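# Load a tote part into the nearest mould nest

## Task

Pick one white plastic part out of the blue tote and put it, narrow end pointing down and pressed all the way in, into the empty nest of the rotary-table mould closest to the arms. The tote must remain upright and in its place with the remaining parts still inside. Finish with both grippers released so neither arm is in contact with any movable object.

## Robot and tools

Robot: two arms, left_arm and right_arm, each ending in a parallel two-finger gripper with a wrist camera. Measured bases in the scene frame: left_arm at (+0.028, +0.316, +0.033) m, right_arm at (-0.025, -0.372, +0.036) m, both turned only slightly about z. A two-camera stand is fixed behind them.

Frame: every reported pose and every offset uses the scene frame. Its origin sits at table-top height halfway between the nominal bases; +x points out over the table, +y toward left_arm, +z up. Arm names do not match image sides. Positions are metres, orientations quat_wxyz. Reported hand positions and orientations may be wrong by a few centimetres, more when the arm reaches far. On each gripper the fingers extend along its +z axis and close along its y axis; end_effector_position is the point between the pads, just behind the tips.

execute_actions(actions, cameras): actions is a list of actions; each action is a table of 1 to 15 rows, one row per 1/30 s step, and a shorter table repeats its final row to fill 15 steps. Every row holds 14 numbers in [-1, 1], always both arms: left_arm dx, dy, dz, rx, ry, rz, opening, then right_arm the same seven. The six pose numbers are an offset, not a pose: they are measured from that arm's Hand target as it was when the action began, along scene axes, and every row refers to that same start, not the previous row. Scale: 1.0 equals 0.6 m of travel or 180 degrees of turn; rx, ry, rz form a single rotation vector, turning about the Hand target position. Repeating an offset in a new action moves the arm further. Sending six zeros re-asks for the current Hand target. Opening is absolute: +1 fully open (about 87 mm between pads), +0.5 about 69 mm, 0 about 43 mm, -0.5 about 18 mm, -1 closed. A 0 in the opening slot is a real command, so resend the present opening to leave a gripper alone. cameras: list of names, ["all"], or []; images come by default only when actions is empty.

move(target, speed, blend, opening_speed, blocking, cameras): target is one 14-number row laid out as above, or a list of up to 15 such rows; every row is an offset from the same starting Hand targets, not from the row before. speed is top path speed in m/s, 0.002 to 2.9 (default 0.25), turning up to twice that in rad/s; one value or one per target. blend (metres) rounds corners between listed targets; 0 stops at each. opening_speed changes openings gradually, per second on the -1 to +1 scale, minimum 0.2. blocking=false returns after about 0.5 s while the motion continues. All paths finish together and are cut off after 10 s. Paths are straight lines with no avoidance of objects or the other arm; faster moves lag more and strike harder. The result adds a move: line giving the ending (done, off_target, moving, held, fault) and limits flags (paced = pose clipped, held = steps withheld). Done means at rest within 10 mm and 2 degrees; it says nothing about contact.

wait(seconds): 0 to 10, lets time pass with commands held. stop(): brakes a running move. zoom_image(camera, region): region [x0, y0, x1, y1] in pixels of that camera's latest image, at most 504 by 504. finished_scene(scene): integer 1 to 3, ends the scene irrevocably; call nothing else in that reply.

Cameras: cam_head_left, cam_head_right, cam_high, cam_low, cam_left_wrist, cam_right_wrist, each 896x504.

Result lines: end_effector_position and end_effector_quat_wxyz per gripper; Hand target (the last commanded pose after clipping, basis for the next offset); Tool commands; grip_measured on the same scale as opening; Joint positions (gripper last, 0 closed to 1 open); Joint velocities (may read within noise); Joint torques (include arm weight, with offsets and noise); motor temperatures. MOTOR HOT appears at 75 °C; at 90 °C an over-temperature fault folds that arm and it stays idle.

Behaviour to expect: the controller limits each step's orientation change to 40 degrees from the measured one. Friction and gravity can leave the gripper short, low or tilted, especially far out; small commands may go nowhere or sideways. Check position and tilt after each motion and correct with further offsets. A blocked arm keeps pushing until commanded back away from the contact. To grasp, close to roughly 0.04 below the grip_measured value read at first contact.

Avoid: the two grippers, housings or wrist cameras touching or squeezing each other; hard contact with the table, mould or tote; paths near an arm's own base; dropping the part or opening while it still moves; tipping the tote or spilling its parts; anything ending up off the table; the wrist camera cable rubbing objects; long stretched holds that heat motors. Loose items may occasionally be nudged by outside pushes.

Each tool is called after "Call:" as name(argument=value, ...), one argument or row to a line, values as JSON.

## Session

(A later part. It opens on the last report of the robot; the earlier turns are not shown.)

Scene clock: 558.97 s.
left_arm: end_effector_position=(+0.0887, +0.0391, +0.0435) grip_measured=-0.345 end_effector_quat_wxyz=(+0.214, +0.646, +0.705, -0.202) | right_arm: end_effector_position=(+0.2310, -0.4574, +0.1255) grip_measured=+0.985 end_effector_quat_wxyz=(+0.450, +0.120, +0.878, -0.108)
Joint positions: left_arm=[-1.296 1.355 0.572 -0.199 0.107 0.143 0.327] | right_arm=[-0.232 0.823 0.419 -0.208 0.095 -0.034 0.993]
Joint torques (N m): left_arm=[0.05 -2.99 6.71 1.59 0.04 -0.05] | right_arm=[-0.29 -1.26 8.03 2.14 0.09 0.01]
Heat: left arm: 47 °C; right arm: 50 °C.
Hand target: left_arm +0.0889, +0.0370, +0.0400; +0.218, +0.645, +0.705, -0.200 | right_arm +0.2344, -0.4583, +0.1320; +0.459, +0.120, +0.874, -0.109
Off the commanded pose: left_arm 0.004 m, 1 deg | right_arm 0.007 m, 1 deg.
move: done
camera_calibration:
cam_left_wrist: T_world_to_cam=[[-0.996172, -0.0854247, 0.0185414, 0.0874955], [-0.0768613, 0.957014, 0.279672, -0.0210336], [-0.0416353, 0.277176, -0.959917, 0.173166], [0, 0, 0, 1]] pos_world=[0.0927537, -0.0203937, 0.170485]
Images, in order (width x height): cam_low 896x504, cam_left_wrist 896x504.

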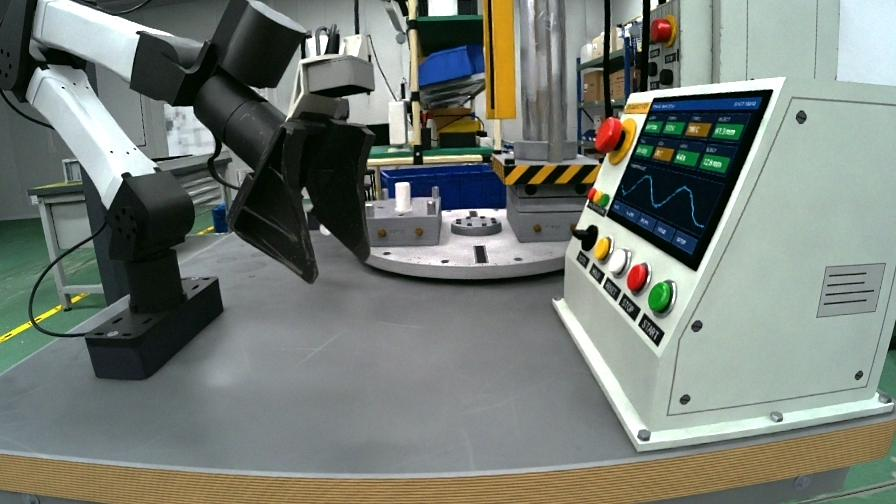

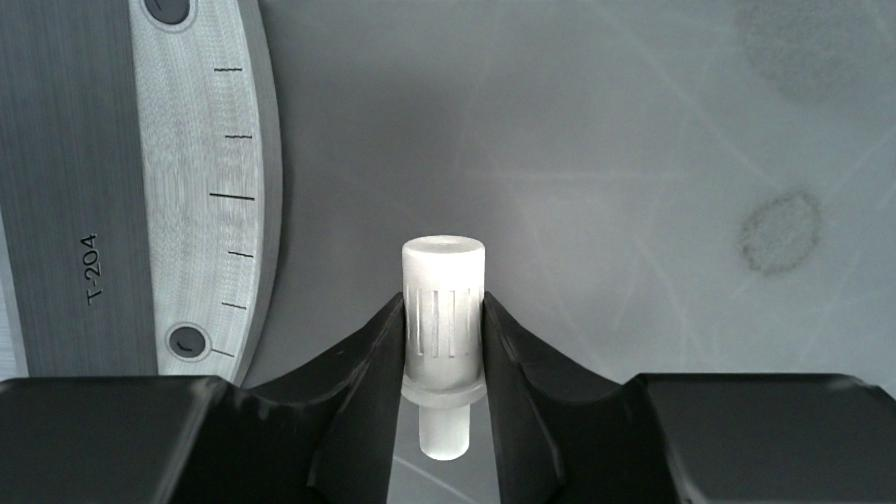

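Call:
move(
  target=[0, 0, -0.0417, 0.0056, 0.0005, 0, -0.45, 0, 0, 0, 0, 0, 0, 1],
  speed=0.03,
  cameras=["cam_left_wrist"],
)

Scene clock: 567.30 s.
left_arm: end_effector_position=(+0.0894, +0.0388, +0.0182) grip_measured=-0.345 end_effector_quat_wxyz=(+0.207, +0.647, +0.708, -0.196) | right_arm: end_effector_position=(+0.2310, -0.4574, +0.1255) grip_measured=+0.985 end_effector_quat_wxyz=(+0.450, +0.120, +0.878, -0.108)
Joint positions: left_arm=[-1.296 1.448 0.532 -0.086 0.103 0.142 0.327] | right_arm=[-0.232 0.823 0.419 -0.208 0.095 -0.034 0.993]
Joint torques (N m): left_arm=[-0.13 -3.49 6.06 1.6 0.04 -0.04] | right_arm=[-0.27 -1.29 8.08 2.13 0.1 0.02]
Heat: left arm: 46 °C; right arm: 50 °C.
Hand target: left_arm +0.0889, +0.0370, +0.0150; +0.212, +0.647, +0.707, -0.194 | right_arm +0.2344, -0.4583, +0.1320; +0.459, +0.120, +0.874, -0.109
Off the commanded pose: left_arm 0.004 m, 1 deg | right_arm 0.007 m, 1 deg.
move: done
camera_calibration:
cam_left_wrist: T_world_to_cam=[[-0.995932, -0.0880207, 0.0192906, 0.0887379], [-0.0782848, 0.951192, 0.298504, -0.0135801], [-0.0446236, 0.295779, -0.954213, 0.148452], [0, 0, 0, 1]] pos_world=[0.0939382, -0.023181, 0.143997]
Images, in order (width x height): cam_left_wrist 896x504.

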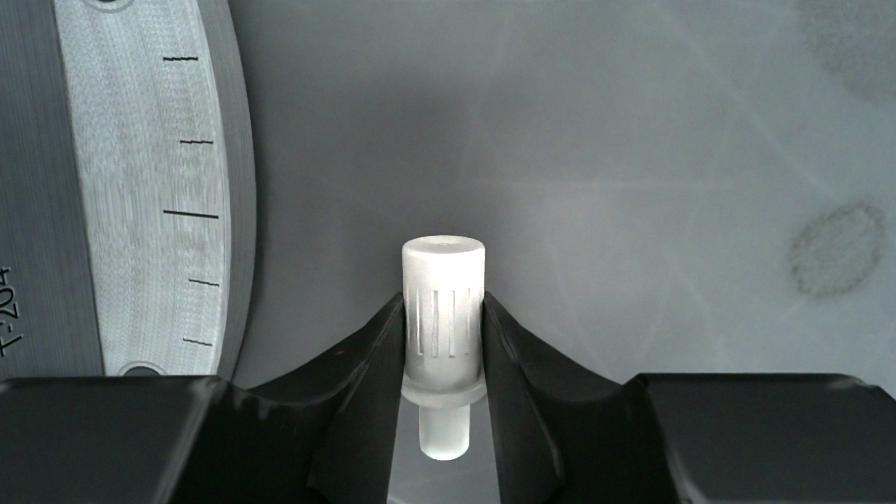

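Call:
move(
  target=[0, 0, -0.006, 0, 0, 0, -0.45, 0, 0, 0, 0, 0, 0, 1],
  speed=0.02,
  cameras=["cam_left_wrist"],
)

Scene clock: 572.10 s.
left_arm: end_effector_position=(+0.0895, +0.0387, +0.0146) grip_measured=-0.345 end_effector_quat_wxyz=(+0.207, +0.647, +0.708, -0.195) | right_arm: end_effector_position=(+0.2310, -0.4574, +0.1255) grip_measured=+0.985 end_effector_quat_wxyz=(+0.450, +0.120, +0.878, -0.108)
Joint positions: left_arm=[-1.296 1.46 0.524 -0.066 0.103 0.142 0.327] | right_arm=[-0.232 0.823 0.419 -0.208 0.095 -0.034 0.993]
Joint torques (N m): left_arm=[-0.12 -3.52 6.01 1.59 0.04 -0.04] | right_arm=[-0.31 -1.24 8.12 2.14 0.1 0.05]
Heat: left arm: 46 °C; right arm: 50 °C.
Hand target: left_arm +0.0890, +0.0369, +0.0114; +0.212, +0.646, +0.707, -0.194 | right_arm +0.2344, -0.4583, +0.1320; +0.459, +0.120, +0.874, -0.109
Off the commanded pose: left_arm 0.004 m, 1 deg | right_arm 0.007 m, 1 deg.
move: done
camera_calibration:
cam_left_wrist: T_world_to_cam=[[-0.995917, -0.088245, 0.0190096, 0.0888417], [-0.0785828, 0.951172, 0.298491, -0.012476], [-0.0444217, 0.295779, -0.954223, 0.144999], [0, 0, 0, 1]] pos_world=[0.0939397, -0.023181, 0.140397]
Images, in order (width x height): cam_left_wrist 896x504.

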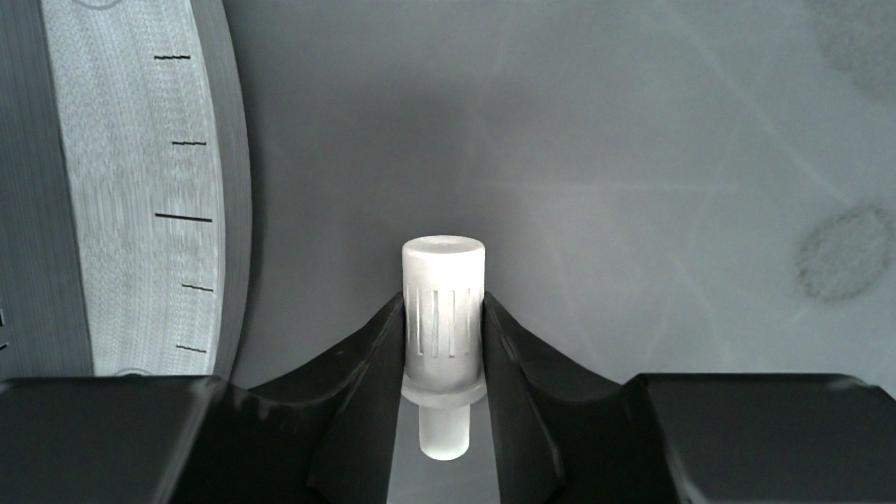

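Call:
move(
  target=[0, 0, -0.0042, 0, 0, 0, -0.45, 0, 0, 0, 0, 0, 0, 1],
  speed=0.02,
  cameras=["cam_left_wrist"],
)

Scene clock: 576.77 s.
left_arm: end_effector_position=(+0.0899, +0.0373, +0.0134) grip_measured=-0.345 end_effector_quat_wxyz=(+0.209, +0.646, +0.707, -0.197) | right_arm: end_effector_position=(+0.2310, -0.4574, +0.1255) grip_measured=+0.985 end_effector_quat_wxyz=(+0.450, +0.120, +0.878, -0.108)
Joint positions: left_arm=[-1.296 1.468 0.521 -0.049 0.103 0.142 0.327] | right_arm=[-0.232 0.823 0.419 -0.208 0.095 -0.034 0.993]
Joint torques (N m): left_arm=[-0.1 -3.43 5.75 1.6 0.03 -0.04] | right_arm=[-0.29 -1.28 8.12 2.13 0.09 0.04]
Heat: left arm: 45 °C; right arm: 50 °C.
Hand target: left_arm +0.0890, +0.0370, +0.0089; +0.212, +0.647, +0.707, -0.194 | right_arm +0.2344, -0.4583, +0.1320; +0.459, +0.120, +0.874, -0.109
Off the commanded pose: left_arm 0.005 m, 0 deg | right_arm 0.007 m, 1 deg.
move: done
camera_calibration:
cam_left_wrist: T_world_to_cam=[[-0.995948, -0.0880982, 0.0180424, 0.0891344], [-0.0789695, 0.952791, 0.293178, -0.0105823], [-0.0430191, 0.290565, -0.955888, 0.144367], [0, 0, 0, 1]] pos_world=[0.0941482, -0.0240127, 0.139493]
Images, in order (width x height): cam_left_wrist 896x504.

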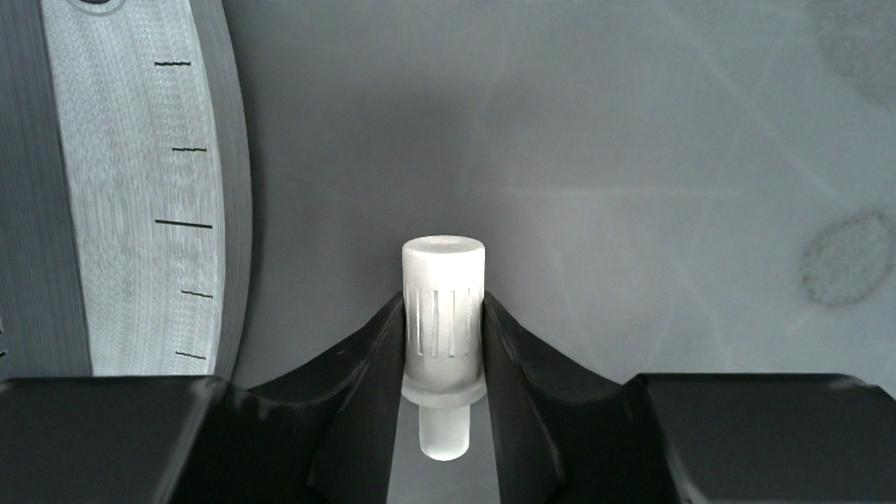

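Call:
move(
  target=[0, 0, 0.002, 0, 0, 0, 0.05, 0, 0, 0, 0, 0, 0, 1],
  speed=0.02,
  opening_speed=0.25,
  cameras=["cam_left_wrist"],
)

Scene clock: 583.60 s.
left_arm: end_effector_position=(+0.0892, +0.0366, +0.0136) grip_measured=+0.050 end_effector_quat_wxyz=(+0.210, +0.647, +0.706, -0.198) | right_arm: end_effector_position=(+0.2310, -0.4574, +0.1255) grip_measured=+0.985 end_effector_quat_wxyz=(+0.450, +0.120, +0.878, -0.108)
Joint positions: left_arm=[-1.299 1.468 0.521 -0.047 0.103 0.142 0.525] | right_arm=[-0.232 0.823 0.419 -0.208 0.095 -0.034 0.993]
Joint torques (N m): left_arm=[0.06 -3.71 6.01 1.5 0.03 -0.05] | right_arm=[-0.44 -1.25 8.1 2.13 0.07 0.01]
Heat: left arm: 45 °C; right arm: 50 °C.
Hand target: left_arm +0.0889, +0.0370, +0.0101; +0.212, +0.647, +0.707, -0.194 | right_arm +0.2344, -0.4583, +0.1320; +0.459, +0.120, +0.874, -0.109
Off the commanded pose: left_arm 0.004 m, 1 deg | right_arm 0.007 m, 1 deg.
move: done
camera_calibration:
cam_left_wrist: T_world_to_cam=[[-0.996159, -0.0857306, 0.0178148, 0.0884073], [-0.0768677, 0.953638, 0.290973, -0.0102361], [-0.0419342, 0.288486, -0.956566, 0.144776], [0, 0, 0, 1]] pos_world=[0.093352, -0.0244251, 0.139891]
Images, in order (width x height): cam_left_wrist 896x504.

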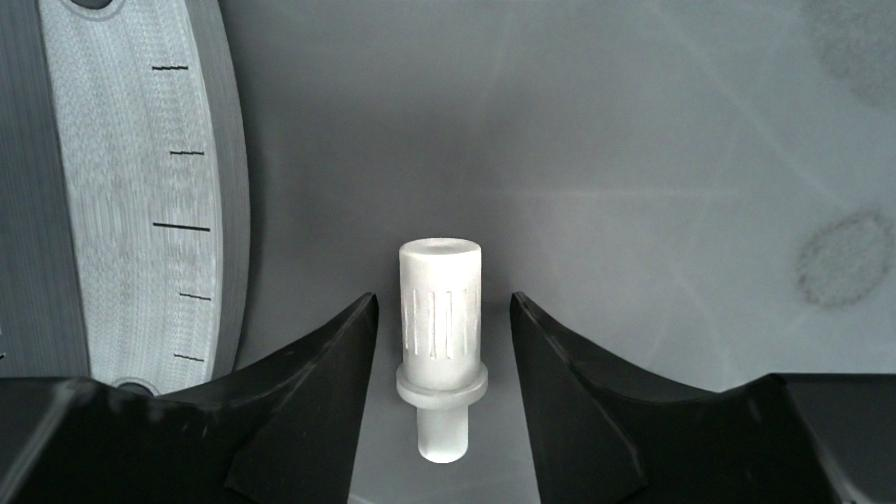

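Call:
move(
  target=[
    [0, 0, 0.1, 0, 0, 0, 0.05, 0, 0, 0, 0, 0, 0, 1],
    [0.0022, -0.0117, 0.15, 0.267, 0.0235, 0, 0.05, 0, 0, 0, 0, 0, 0, 1],
  ],
  speed=[0.08, 0.2],
  cameras=["cam_left_wrist"],
)

Scene clock: 620.57 s.
left_arm: end_effector_position=(+0.0901, +0.0332, +0.1009) grip_measured=+0.050 end_effector_quat_wxyz=(-0.096, +0.669, +0.733, +0.079) | right_arm: end_effector_position=(+0.2310, -0.4574, +0.1255) grip_measured=+0.985 end_effector_quat_wxyz=(+0.450, +0.120, +0.878, -0.108)
Joint positions: left_arm=[-1.363 2.057 1.63 -1.392 -0.012 0.103 0.525] | right_arm=[-0.232 0.823 0.419 -0.208 0.095 -0.034 0.993]
Joint torques (N m): left_arm=[0.03 -7.43 9.02 -0.28 -0.03 -0.06] | right_arm=[-0.32 -1.25 8.17 2.14 0.07 0.01]
Heat: left arm: 44 °C; right arm: 50 °C.
Hand target: left_arm +0.0903, +0.0300, +0.1000; -0.095, +0.669, +0.732, +0.087 | right_arm +0.2344, -0.4583, +0.1320; +0.459, +0.120, +0.874, -0.109
Off the commanded pose: left_arm 0.003 m, 1 deg | right_arm 0.007 m, 1 deg.
move: done
camera_calibration:
cam_left_wrist: T_world_to_cam=[[-0.994759, -0.100457, 0.0190769, 0.0876177], [-0.0258129, 0.427236, 0.903771, -0.0812866], [-0.0989404, 0.898542, -0.42759, 0.160784], [0, 0, 0, 1]] pos_world=[0.100968, -0.100941, 0.140543]
Images, in order (width x height): cam_left_wrist 896x504.

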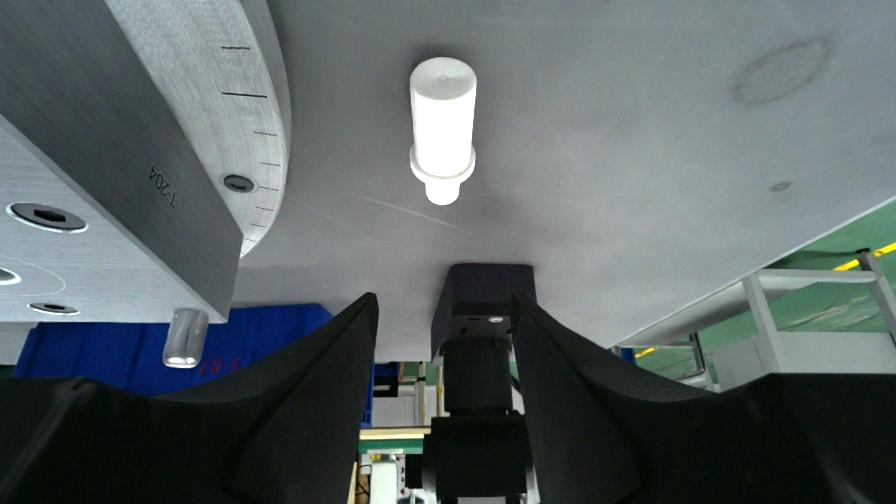

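Call:
move(
  target=[0.0, -0.0058, -0.1, 0, 0, 0, 0.05, 0, 0, 0, 0, 0, 0, 1],
  speed=0.1,
  cameras=["cam_left_wrist", "cam_low"],
)

Scene clock: 662.20 s.
left_arm: end_effector_position=(+0.0914, +0.0261, +0.0480) grip_measured=+0.050 end_effector_quat_wxyz=(-0.095, +0.668, +0.734, +0.078) | right_arm: end_effector_position=(+0.2310, -0.4574, +0.1255) grip_measured=+0.985 end_effector_quat_wxyz=(+0.450, +0.120, +0.878, -0.108)
Joint positions: left_arm=[-1.363 2.139 1.538 -1.217 -0.012 0.101 0.525] | right_arm=[-0.232 0.823 0.419 -0.208 0.095 -0.034 0.993]
Joint torques (N m): left_arm=[-0.08 -7.97 5.7 0 -0.03 -0.06] | right_arm=[-0.34 -1.26 8.23 2.13 0.09 0.01]
Heat: left arm: 45 °C; right arm: 51 °C.
Hand target: left_arm +0.0903, +0.0265, +0.0401; -0.095, +0.669, +0.732, +0.087 | right_arm +0.2344, -0.4583, +0.1320; +0.459, +0.120, +0.874, -0.109
Off the commanded pose: left_arm 0.008 m, 1 deg | right_arm 0.007 m, 1 deg.
move: done
camera_calibration:
cam_left_wrist: T_world_to_cam=[[-0.994589, -0.102232, 0.018456, 0.0893509], [-0.0273204, 0.428811, 0.902981, -0.0302207], [-0.100227, 0.897591, -0.429284, 0.144879], [0, 0, 0, 1]] pos_world=[0.102563, -0.107949, 0.0878339]
Images, in order (width x height): cam_low 896x504, cam_left_wrist 896x504.

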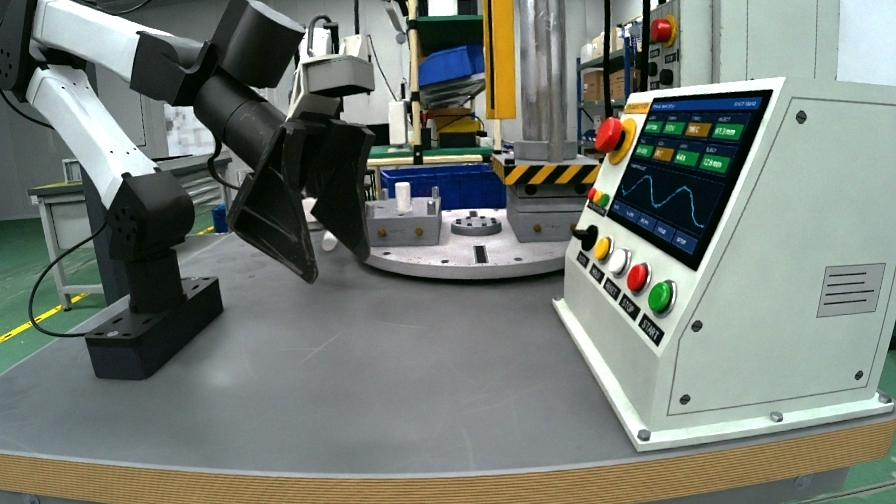

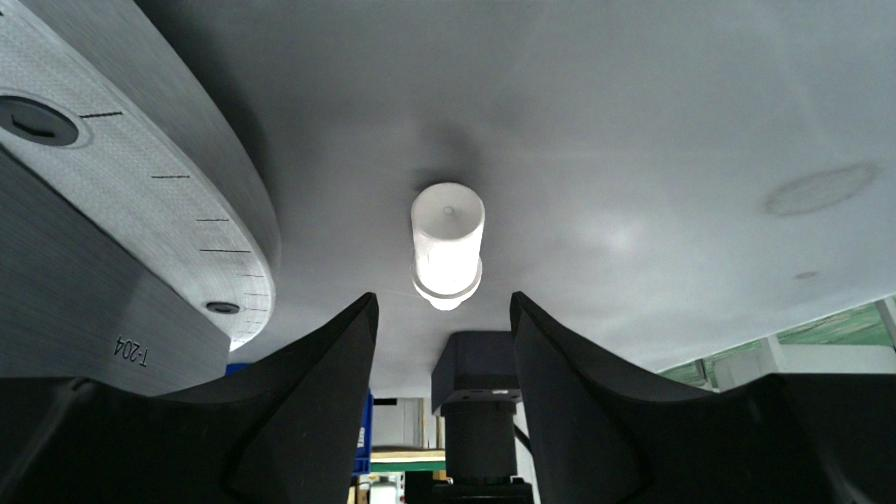

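Call:
move(
  target=[0.0, 0.004, -0.0477, 0, 0, 0, 0.05, 0, 0, 0, 0, 0, 0, 1],
  speed=0.05,
  cameras=["cam_left_wrist"],
)

Scene clock: 672.27 s.
left_arm: end_effector_position=(+0.0911, +0.0273, +0.0200) grip_measured=+0.050 end_effector_quat_wxyz=(-0.094, +0.669, +0.734, +0.077) | right_arm: end_effector_position=(+0.2310, -0.4574, +0.1255) grip_measured=+0.985 end_effector_quat_wxyz=(+0.450, +0.120, +0.878, -0.108)
Joint positions: left_arm=[-1.363 2.175 1.478 -1.118 -0.012 0.101 0.525] | right_arm=[-0.232 0.823 0.419 -0.208 0.095 -0.034 0.993]
Joint torques (N m): left_arm=[-0.01 -7.87 5.33 0.03 -0.03 -0.04] | right_arm=[-0.29 -1.26 8.21 2.13 0.08 0.02]
Heat: left arm: 45 °C; right arm: 51 °C.
Hand target: left_arm +0.0903, +0.0289, +0.0114; -0.095, +0.669, +0.732, +0.087 | right_arm +0.2344, -0.4583, +0.1320; +0.459, +0.120, +0.874, -0.109
Off the commanded pose: left_arm 0.009 m, 1 deg | right_arm 0.007 m, 1 deg.
move: done
camera_calibration:
cam_left_wrist: T_world_to_cam=[[-0.994599, -0.102176, 0.0182365, 0.089716], [-0.0277225, 0.430848, 0.901999, -0.00553334], [-0.100019, 0.896621, -0.431354, 0.131836], [0, 0, 0, 1]] pos_world=[0.102264, -0.106657, 0.0602231]
Images, in order (width x height): cam_left_wrist 896x504.

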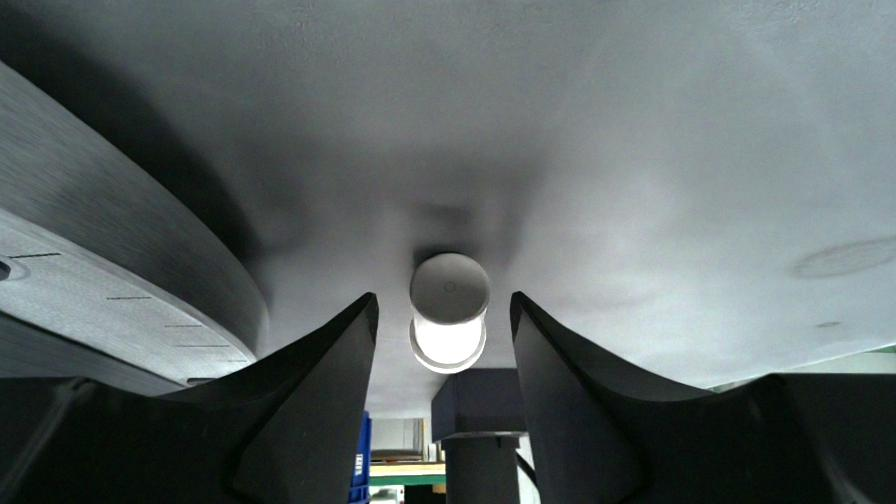

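Call:
move(
  target=[0.0, 0.001, -0.0075, 0, 0, 0, 0.05, 0, 0, 0, 0, 0, 0, 1],
  speed=0.03,
  cameras=["cam_left_wrist"],
)

Scene clock: 677.43 s.
left_arm: end_effector_position=(+0.0913, +0.0266, +0.0173) grip_measured=+0.050 end_effector_quat_wxyz=(-0.091, +0.669, +0.734, +0.075) | right_arm: end_effector_position=(+0.2310, -0.4574, +0.1255) grip_measured=+0.985 end_effector_quat_wxyz=(+0.450, +0.120, +0.878, -0.108)
Joint positions: left_arm=[-1.363 2.175 1.469 -1.102 -0.012 0.101 0.525] | right_arm=[-0.232 0.823 0.419 -0.208 0.095 -0.034 0.993]
Joint torques (N m): left_arm=[0.08 -7.42 5.16 0.05 -0.03 -0.04] | right_arm=[-0.36 -1.29 8.21 2.14 0.08 0.03]
Heat: left arm: 45 °C; right arm: 51 °C.
Hand target: left_arm +0.0903, +0.0295, +0.0069; -0.095, +0.669, +0.732, +0.087 | right_arm +0.2344, -0.4583, +0.1320; +0.459, +0.120, +0.874, -0.109
Off the commanded pose: left_arm 0.011 m, 1 deg | right_arm 0.007 m, 1 deg.
move: off_target (left_arm)
camera_calibration:
cam_left_wrist: T_world_to_cam=[[-0.994623, -0.102069, 0.017539, 0.0898632], [-0.0290209, 0.437254, 0.89887, -0.00278146], [-0.0994159, 0.893527, -0.437865, 0.131468], [0, 0, 0, 1]] pos_world=[0.102369, -0.107081, 0.0584891]
Images, in order (width x height): cam_left_wrist 896x504.

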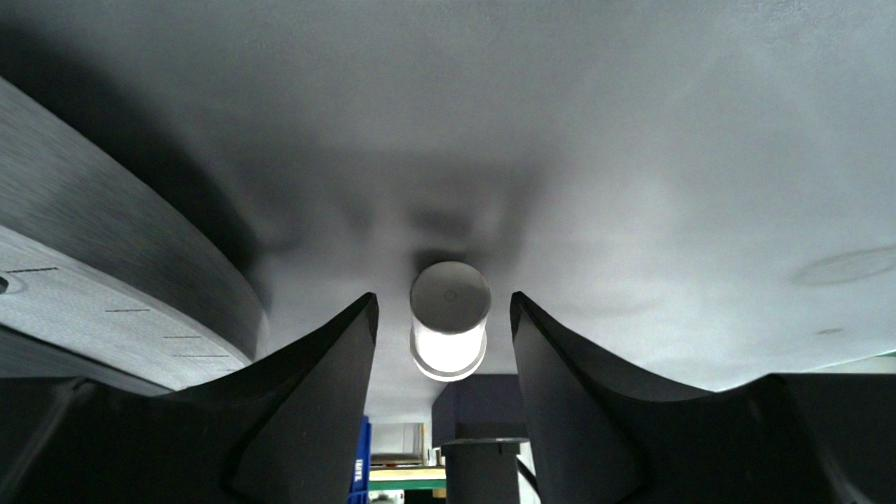

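Call:
move(
  target=[0.0, 0.0067, -0.005, 0, 0, 0, 0.05, 0, 0, 0, 0, 0, 0, 1],
  speed=0.03,
  cameras=["cam_left_wrist"],
)

Scene clock: 704.30 s.
left_arm: end_effector_position=(+0.0904, +0.0314, +0.0122) grip_measured=+0.050 end_effector_quat_wxyz=(-0.094, +0.669, +0.734, +0.078) | right_arm: end_effector_position=(+0.2310, -0.4574, +0.1255) grip_measured=+0.985 end_effector_quat_wxyz=(+0.450, +0.120, +0.878, -0.108)
Joint positions: left_arm=[-1.363 2.175 1.442 -1.083 -0.013 0.101 0.525] | right_arm=[-0.232 0.823 0.419 -0.208 0.095 -0.034 0.993]
Joint torques (N m): left_arm=[0.2 -7.88 5.12 0.02 -0.03 -0.02] | right_arm=[-0.32 -1.21 8.14 2.12 0.09 0]
Heat: left arm: 43 °C; right arm: 51 °C.
Hand target: left_arm +0.0903, +0.0336, +0.0039; -0.095, +0.669, +0.732, +0.087 | right_arm +0.2344, -0.4583, +0.1320; +0.459, +0.120, +0.874, -0.109
Off the commanded pose: left_arm 0.009 m, 1 deg | right_arm 0.007 m, 1 deg.
move: done
camera_calibration:
cam_left_wrist: T_world_to_cam=[[-0.994611, -0.102131, 0.0178357, 0.0895117], [-0.0280189, 0.430421, 0.902193, -0.000222557], [-0.0998183, 0.896832, -0.430963, 0.124653], [0, 0, 0, 1]] pos_world=[0.101466, -0.102555, 0.052325]
Images, in order (width x height): cam_left_wrist 896x504.

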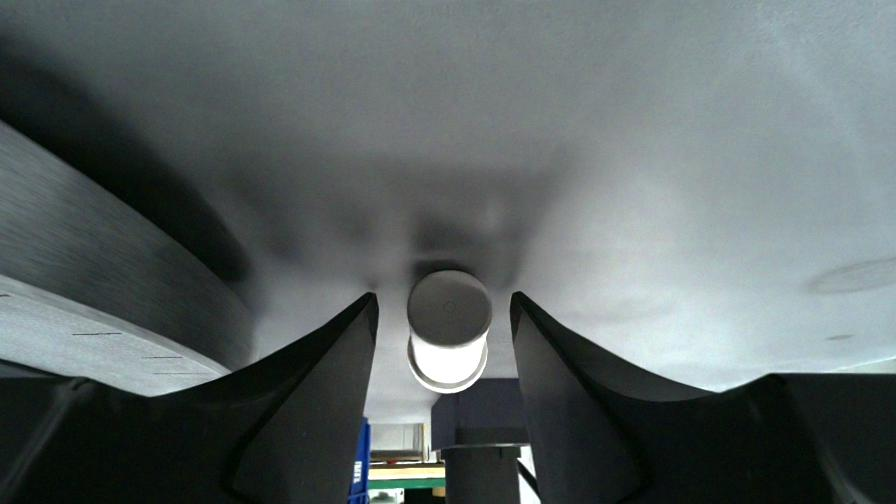

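Call:
move(
  target=[0.0, 0.0, 0.004, 0, 0, 0, -0.45, 0, 0, 0, 0, 0, 0, 1],
  speed=0.03,
  opening_speed=0.25,
  cameras=["cam_left_wrist", "cam_low"],
)

Call:
zoom_image(
  camera="cam_left_wrist",
  region=[370, 230, 520, 440],
)

Scene clock: 714.43 s.
left_arm: end_effector_position=(+0.0905, +0.0313, +0.0121) grip_measured=-0.342 end_effector_quat_wxyz=(-0.094, +0.669, +0.734, +0.078) | right_arm: end_effector_position=(+0.2310, -0.4574, +0.1255) grip_measured=+0.985 end_effector_quat_wxyz=(+0.450, +0.120, +0.878, -0.108)
Joint positions: left_arm=[-1.363 2.175 1.442 -1.083 -0.013 0.101 0.329] | right_arm=[-0.232 0.823 0.419 -0.208 0.095 -0.034 0.993]
Joint torques (N m): left_arm=[0.2 -8.21 5.45 -0.06 -0.03 -0.02] | right_arm=[-0.38 -1.21 8.16 2.16 0.09 0.01]
Motor temperatures (°C): left_arm=[28 40 44 31 27 29 29] | right_arm=[29 32 51 44 27 28 31]
Heat: left arm: 44 °C; right arm: 51 °C.
Hand target: left_arm +0.0903, +0.0336, +0.0063; -0.095, +0.669, +0.732, +0.087 | right_arm +0.2344, -0.4583, +0.1320; +0.459, +0.120, +0.874, -0.109
Off the commanded pose: left_arm 0.006 m, 1 deg | right_arm 0.007 m, 1 deg.
move: done
camera_calibration:
cam_left_wrist: T_world_to_cam=[[-0.994622, -0.102077, 0.017518, 0.0896256], [-0.028317, 0.430722, 0.90204, -0.000105418], [-0.0996227, 0.896693, -0.431296, 0.124736], [0, 0, 0, 1]] pos_world=[0.101567, -0.102656, 0.0523232]
Images, in order (width x height): cam_low 896x504, cam_left_wrist 896x504.

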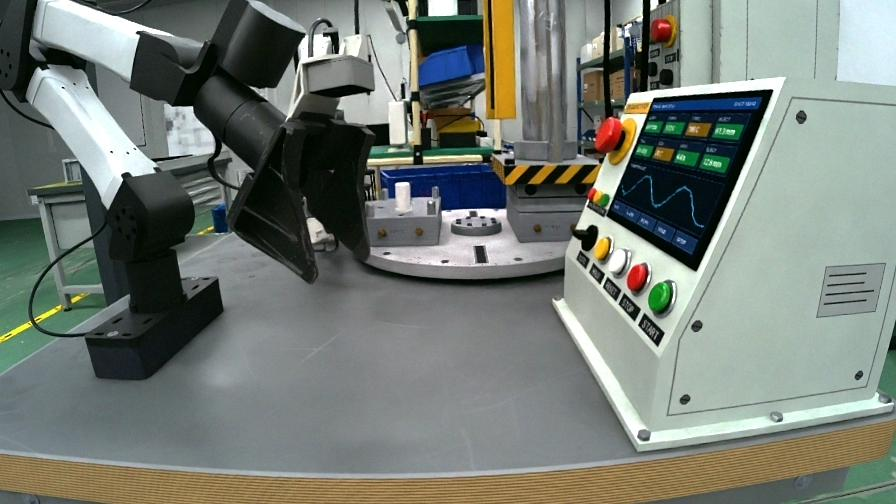

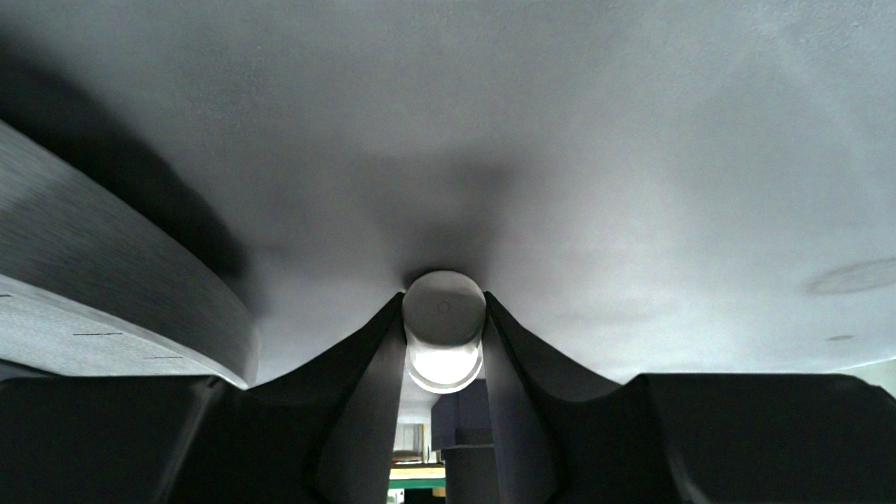

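Scaled by 2.400 from the camera's 896x504 image, which has a finer 1280x720 frame.

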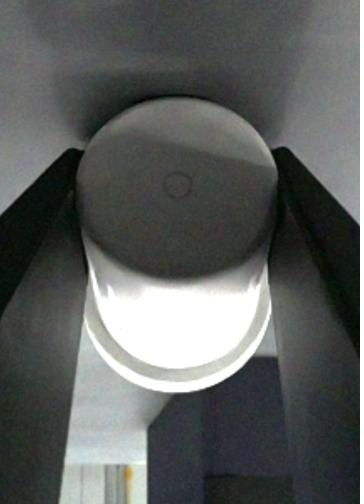

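Call:
move(
  target=[
    [0.0, 0.0, 0.06, 0, 0, 0, -0.45, 0, 0, 0, 0, 0, 0, 1],
    [0.0, 0.0, 0.2645, 0, 0, 0, -0.45, 0, 0, 0, 0, 0, 0, 1],
  ],
  speed=[0.05, 0.12],
  blend=0.01,
  cameras=["cam_left_wrist", "cam_low"],
)

Scene clock: 757.50 s.
left_arm: end_effector_position=(+0.0899, +0.0348, +0.1514) grip_measured=-0.342 end_effector_quat_wxyz=(-0.091, +0.669, +0.734, +0.076) | right_arm: end_effector_position=(+0.2310, -0.4574, +0.1255) grip_measured=+0.985 end_effector_quat_wxyz=(+0.450, +0.120, +0.878, -0.108)
Joint positions: left_arm=[-1.363 2.021 1.782 -1.569 -0.014 0.101 0.329] | right_arm=[-0.232 0.823 0.419 -0.208 0.095 -0.034 0.993]
Joint torques (N m): left_arm=[0.12 -11.14 8.7 -0.27 -0.03 -0.03] | right_arm=[-0.38 -1.18 8.1 2.14 0.08 0.03]
Heat: left arm: 44 °C; right arm: 51 °C.
Hand target: left_arm +0.0903, +0.0336, +0.1650; -0.095, +0.669, +0.732, +0.087 | right_arm +0.2344, -0.4583, +0.1320; +0.459, +0.120, +0.874, -0.109
Off the commanded pose: left_arm 0.014 m, 1 deg | right_arm 0.007 m, 1 deg.
joint sent to its limit (left arm) — joint 4 (wrist pitch), lower limit. The joint targets are off in orientation, not in position.
move: off_target (left_arm)
camera_calibration:
cam_left_wrist: T_world_to_cam=[[-0.99466, -0.101883, 0.0164669, 0.0870928], [-0.0298076, 0.436352, 0.899282, -0.126863], [-0.098807, 0.893989, -0.437059, 0.18245], [0, 0, 0, 1]] pos_world=[0.100874, -0.0988777, 0.192393]
Images, in order (width x height): cam_low 896x504, cam_left_wrist 896x504.

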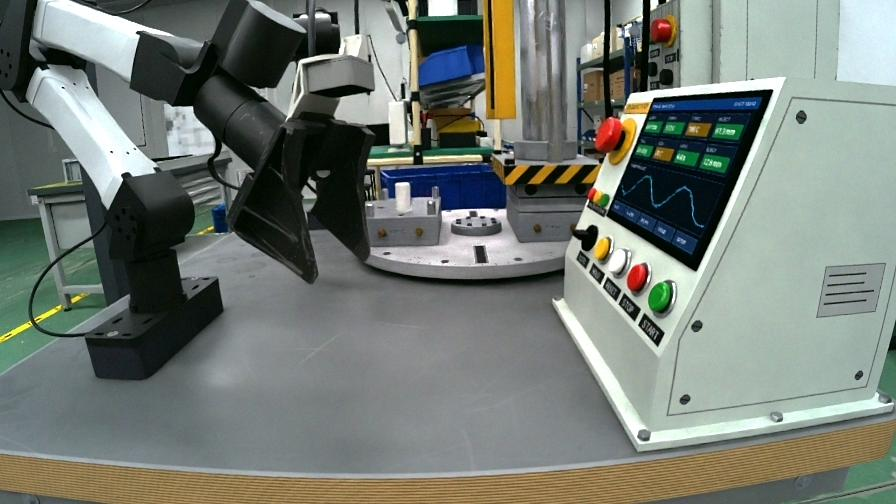

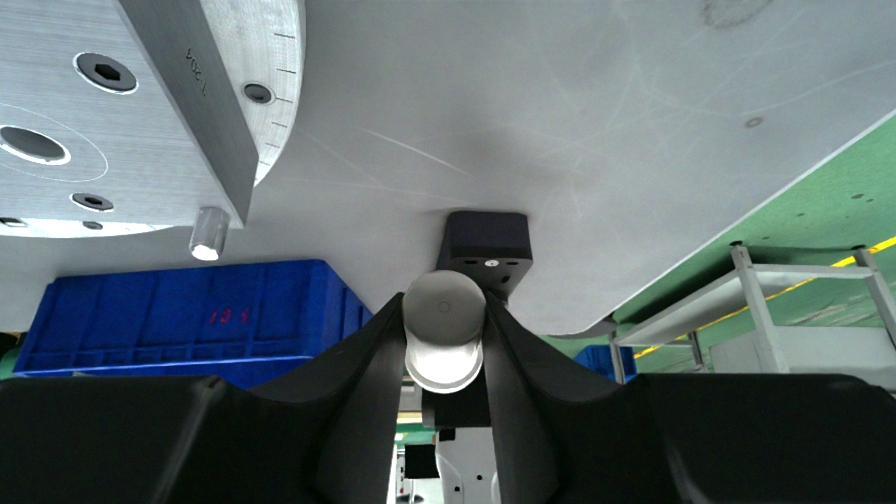

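Call:
move(
  target=[0.2587, 0.0307, 0.1333, -0.4098, -0.3763, 0.3119, -0.45, 0, 0, 0, 0, 0, 0, 1],
  speed=0.15,
  cameras=["cam_left_wrist", "cam_low", "cam_head_right"],
)

Scene clock: 775.93 s.
left_arm: end_effector_position=(+0.2439, +0.0476, +0.2393) grip_measured=-0.342 end_effector_quat_wxyz=(+0.630, +0.083, +0.770, -0.052) | right_arm: end_effector_position=(+0.2310, -0.4574, +0.1255) grip_measured=+0.985 end_effector_quat_wxyz=(+0.450, +0.120, +0.878, -0.108)
Joint positions: left_arm=[-1.33 1.227 0.803 -0.042 -1.109 -0.398 0.329] | right_arm=[-0.232 0.823 0.419 -0.208 0.095 -0.034 0.993]
Joint torques (N m): left_arm=[0.83 -5.15 7.35 1.77 -0.38 0] | right_arm=[-0.31 -1.2 8.03 2.15 0.07 0.02]
Heat: left arm: 44 °C; right arm: 51 °C.
Hand target: left_arm +0.2454, +0.0520, +0.2449; +0.639, +0.067, +0.765, -0.055 | right_arm +0.2344, -0.4583, +0.1320; +0.459, +0.120, +0.874, -0.109
Off the commanded pose: left_arm 0.007 m, 2 deg | right_arm 0.007 m, 1 deg.
move: done
camera_calibration:
cam_left_wrist: T_world_to_cam=[[-0.199618, -0.979739, -0.0162825, 0.0957634], [-0.863643, 0.183765, -0.469415, 0.335988], [0.462897, -0.0796414, -0.882827, 0.24068], [0, 0, 0, 1]] pos_world=[0.19788, 0.0512482, 0.371756]
Images, in order (width x height): cam_head_right 896x504, cam_low 896x504, cam_left_wrist 896x504.

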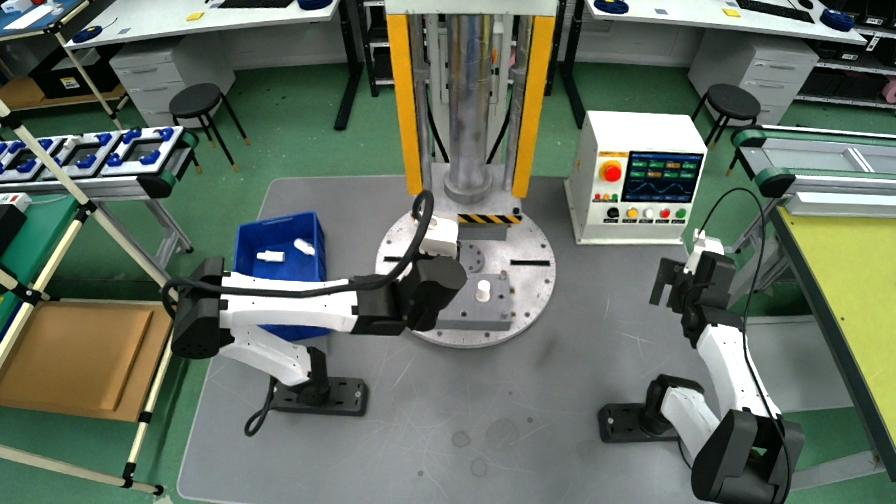

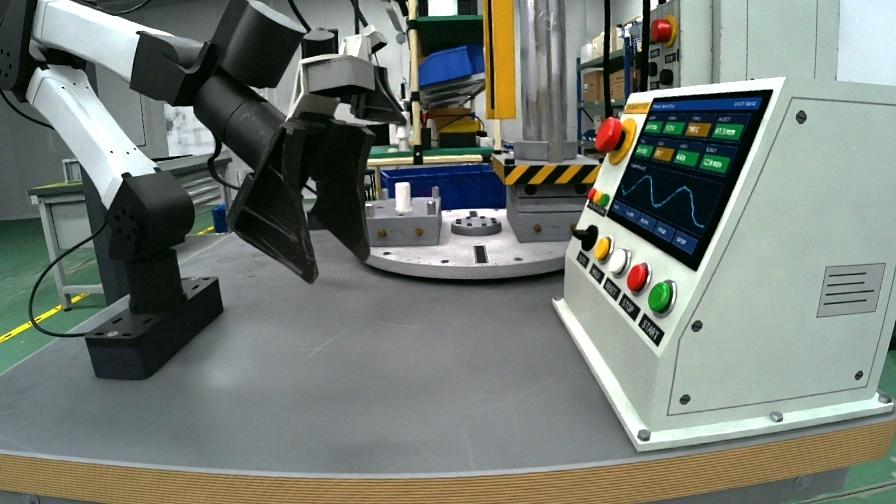

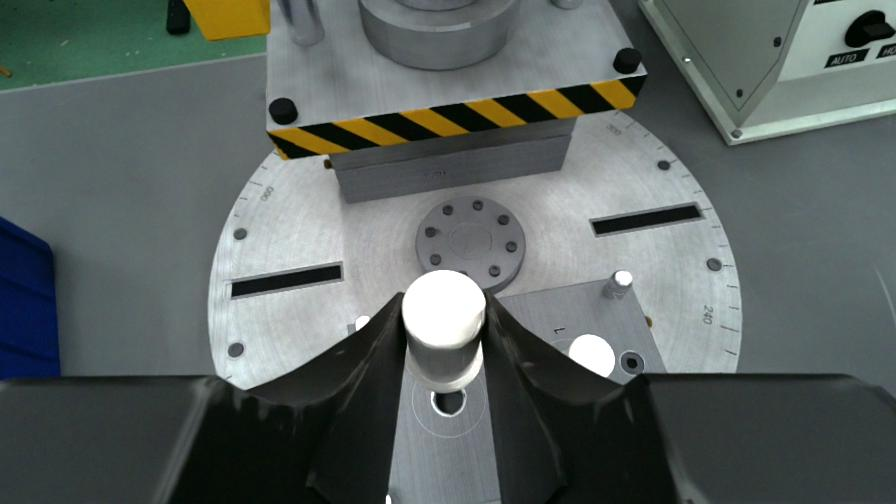

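Call:
zoom_image(
  camera="cam_left_wrist",
  region=[370, 250, 520, 460],
)

Scaled by 2.400 from the camera's 896x504 image, which has a finer 1280x720 frame.

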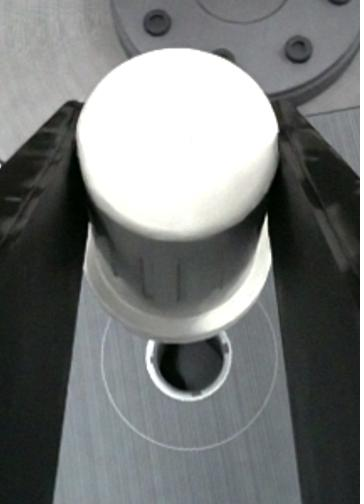

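Call:
move(
  target=[0.0043, -0.005, -0.105, 0, 0, 0, -0.45, 0, 0, 0, 0, 0, 0, 1],
  speed=0.06,
  cameras=["cam_left_wrist", "cam_low"],
)

Call:
zoom_image(
  camera="cam_left_wrist",
  region=[370, 250, 520, 460],
)

Scene clock: 813.93 s.
left_arm: end_effector_position=(+0.2446, +0.0452, +0.1851) grip_measured=-0.342 end_effector_quat_wxyz=(+0.635, +0.074, +0.766, -0.064) | right_arm: end_effector_position=(+0.2310, -0.4574, +0.1255) grip_measured=+0.985 end_effector_quat_wxyz=(+0.450, +0.120, +0.878, -0.108)
Joint positions: left_arm=[-1.33 1.309 0.609 0.271 -1.109 -0.392 0.329] | right_arm=[-0.232 0.823 0.419 -0.208 0.095 -0.034 0.993]
Joint torques (N m): left_arm=[1.42 -3.19 6.84 1.75 -0.3 0.04] | right_arm=[-0.29 -1.26 8.13 2.14 0.09 0.01]
Heat: left arm: 45 °C; right arm: 51 °C.
Hand target: left_arm +0.2480, +0.0490, +0.1820; +0.639, +0.067, +0.765, -0.056 | right_arm +0.2344, -0.4583, +0.1320; +0.459, +0.120, +0.874, -0.109
Off the commanded pose: left_arm 0.006 m, 1 deg | right_arm 0.007 m, 1 deg.
move: done
camera_calibration:
cam_left_wrist: T_world_to_cam=[[-0.200919, -0.979543, 0.0112565, 0.0879815], [-0.858721, 0.170583, -0.483219, 0.313458], [0.471413, -0.106754, -0.875427, 0.190125], [0, 0, 0, 1]] pos_world=[0.197223, 0.0530074, 0.316919]
Images, in order (width x height): cam_low 896x504, cam_left_wrist 896x504.

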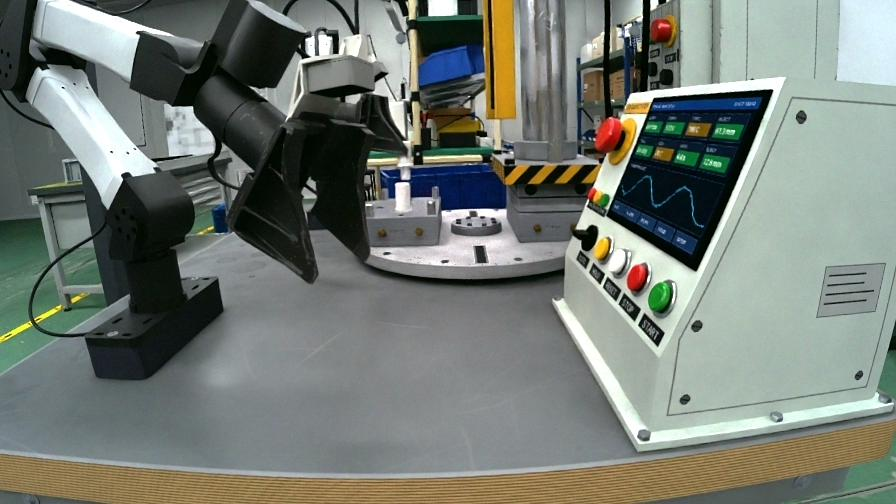

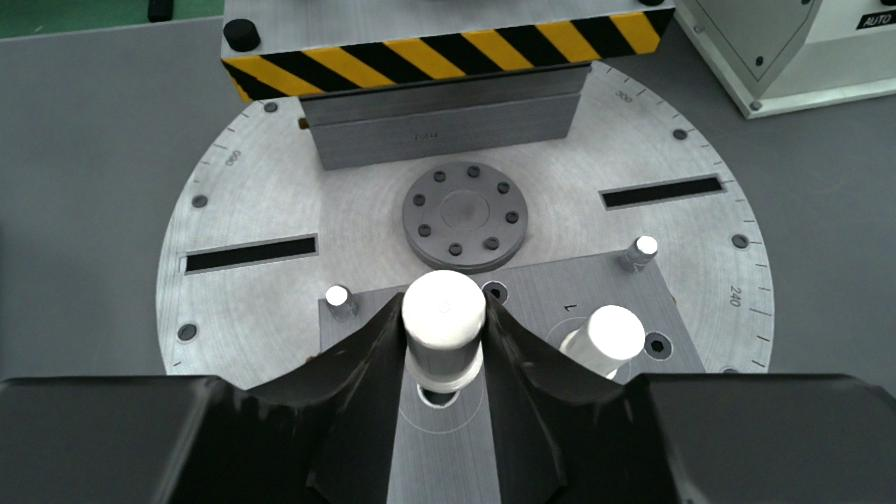

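Scaled by 2.400 from the camera's 896x504 image, which has a finer 1280x720 frame.

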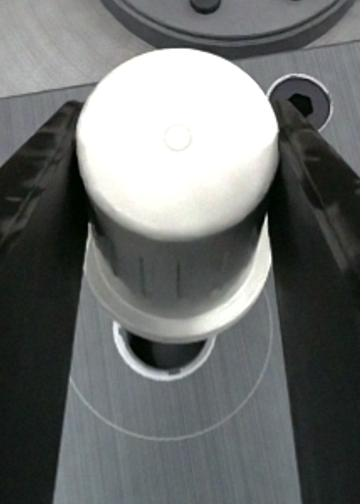

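Call:
move(
  target=[0.003, 0.0048, -0.05, 0, 0, 0, -0.45, 0, 0, 0, 0, 0, 0, 1],
  speed=0.05,
  cameras=["cam_left_wrist"],
)

Call:
zoom_image(
  camera="cam_left_wrist",
  region=[370, 250, 520, 460],
)

Scene clock: 839.47 s.
left_arm: end_effector_position=(+0.2474, +0.0489, +0.1558) grip_measured=-0.342 end_effector_quat_wxyz=(+0.637, +0.070, +0.765, -0.061) | right_arm: end_effector_position=(+0.2310, -0.4574, +0.1255) grip_measured=+0.985 end_effector_quat_wxyz=(+0.450, +0.120, +0.878, -0.108)
Joint positions: left_arm=[-1.319 1.383 0.521 0.444 -1.109 -0.382 0.329] | right_arm=[-0.232 0.823 0.419 -0.208 0.095 -0.034 0.993]
Joint torques (N m): left_arm=[1.33 -3.3 6.35 1.74 -0.19 0.03] | right_arm=[-0.24 -1.32 8.09 2.13 0.12 0.01]
Heat: left arm: 44 °C; right arm: 52 °C.
Hand target: left_arm +0.2499, +0.0518, +0.1521; +0.639, +0.067, +0.765, -0.056 | right_arm +0.2344, -0.4583, +0.1320; +0.459, +0.120, +0.874, -0.109
Off the commanded pose: left_arm 0.005 m, 1 deg | right_arm 0.007 m, 1 deg.
move: done
camera_calibration:
cam_left_wrist: T_world_to_cam=[[-0.191712, -0.981383, 0.0116104, 0.0902855], [-0.858272, 0.161901, -0.486989, 0.302024], [0.476042, -0.103326, -0.873331, 0.16191], [0, 0, 0, 1]] pos_world=[0.199451, 0.0564364, 0.287435]
Images, in order (width x height): cam_left_wrist 896x504.

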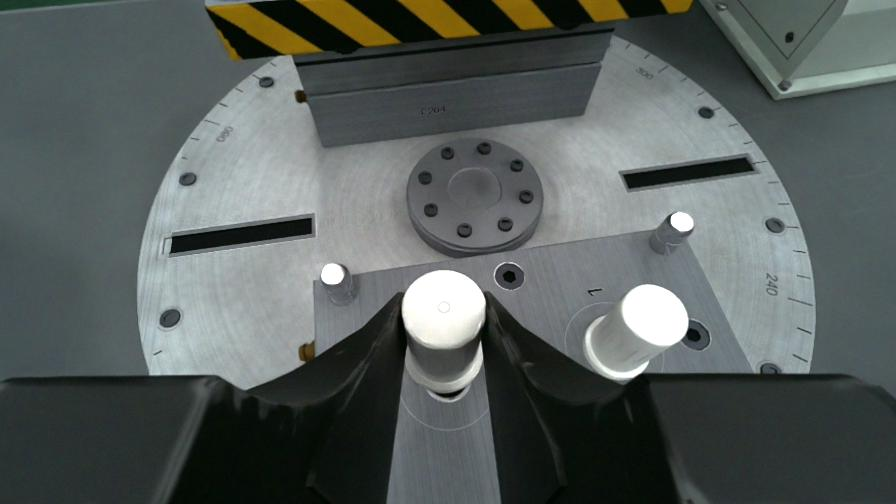

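Scaled by 2.400 from the camera's 896x504 image, which has a finer 1280x720 frame.

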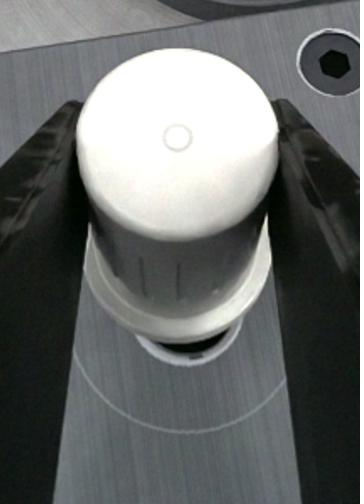

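Call:
execute_actions(
  actions=[],
  cameras=["cam_left_wrist", "cam_low"],
)

Scene clock: 875.03 s.
left_arm: end_effector_position=(+0.2474, +0.0489, +0.1558) grip_measured=-0.342 end_effector_quat_wxyz=(+0.637, +0.070, +0.765, -0.061) | right_arm: end_effector_position=(+0.2310, -0.4574, +0.1255) grip_measured=+0.985 end_effector_quat_wxyz=(+0.450, +0.120, +0.878, -0.108)
Joint positions: left_arm=[-1.319 1.383 0.521 0.444 -1.109 -0.382 0.329] | right_arm=[-0.232 0.823 0.419 -0.208 0.095 -0.034 0.993]
Joint velocities: within noise
Joint torques (N m): left_arm=[1.36 -3.29 6.37 1.75 -0.19 0.04] | right_arm=[-0.39 -1.33 8.06 2.14 0.09 0.04]
Motor temperatures (°C): left_arm=[28 35 43 35 28 29 30] | right_arm=[29 32 52 45 27 28 31]
Heat: left arm: 43 °C; right arm: 52 °C.
Hand target: left_arm +0.2499, +0.0518, +0.1521; +0.639, +0.067, +0.765, -0.056 | right_arm +0.2344, -0.4583, +0.1320; +0.459, +0.120, +0.874, -0.109
Tool commands: left_gripper/opening=-0.45 right_gripper/opening=+1.0
Off the commanded pose: left_arm 0.005 m, 1 deg | right_arm 0.007 m, 1 deg.
camera_calibration:
cam_left_wrist: T_world_to_cam=[[-0.191805, -0.981365, 0.0115371, 0.0903242], [-0.858186, 0.162003, -0.487106, 0.302035], [0.47616, -0.10333, -0.873267, 0.161869], [0, 0, 0, 1]] pos_world=[0.199451, 0.0564363, 0.287436]
Images, in order (width x height): cam_low 896x504, cam_left_wrist 896x504.

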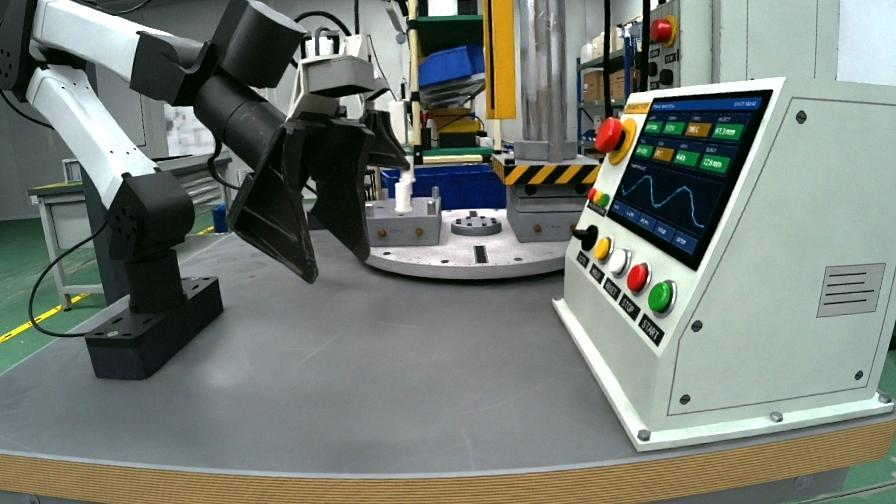

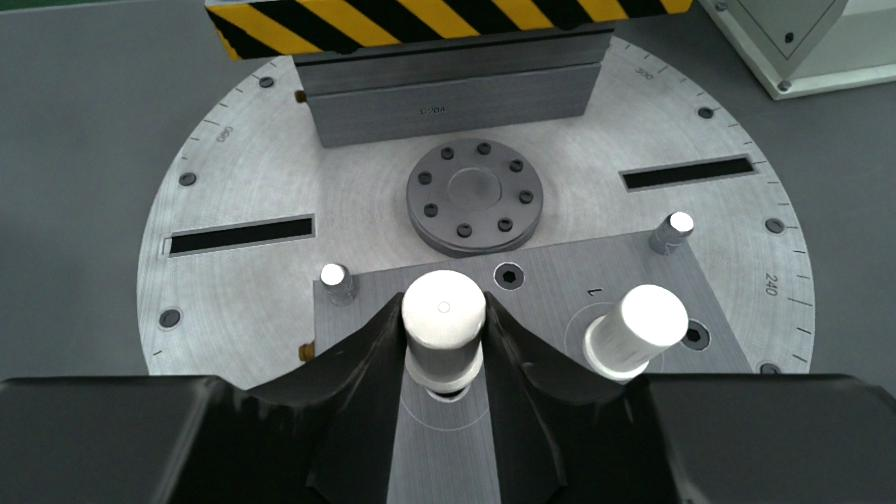

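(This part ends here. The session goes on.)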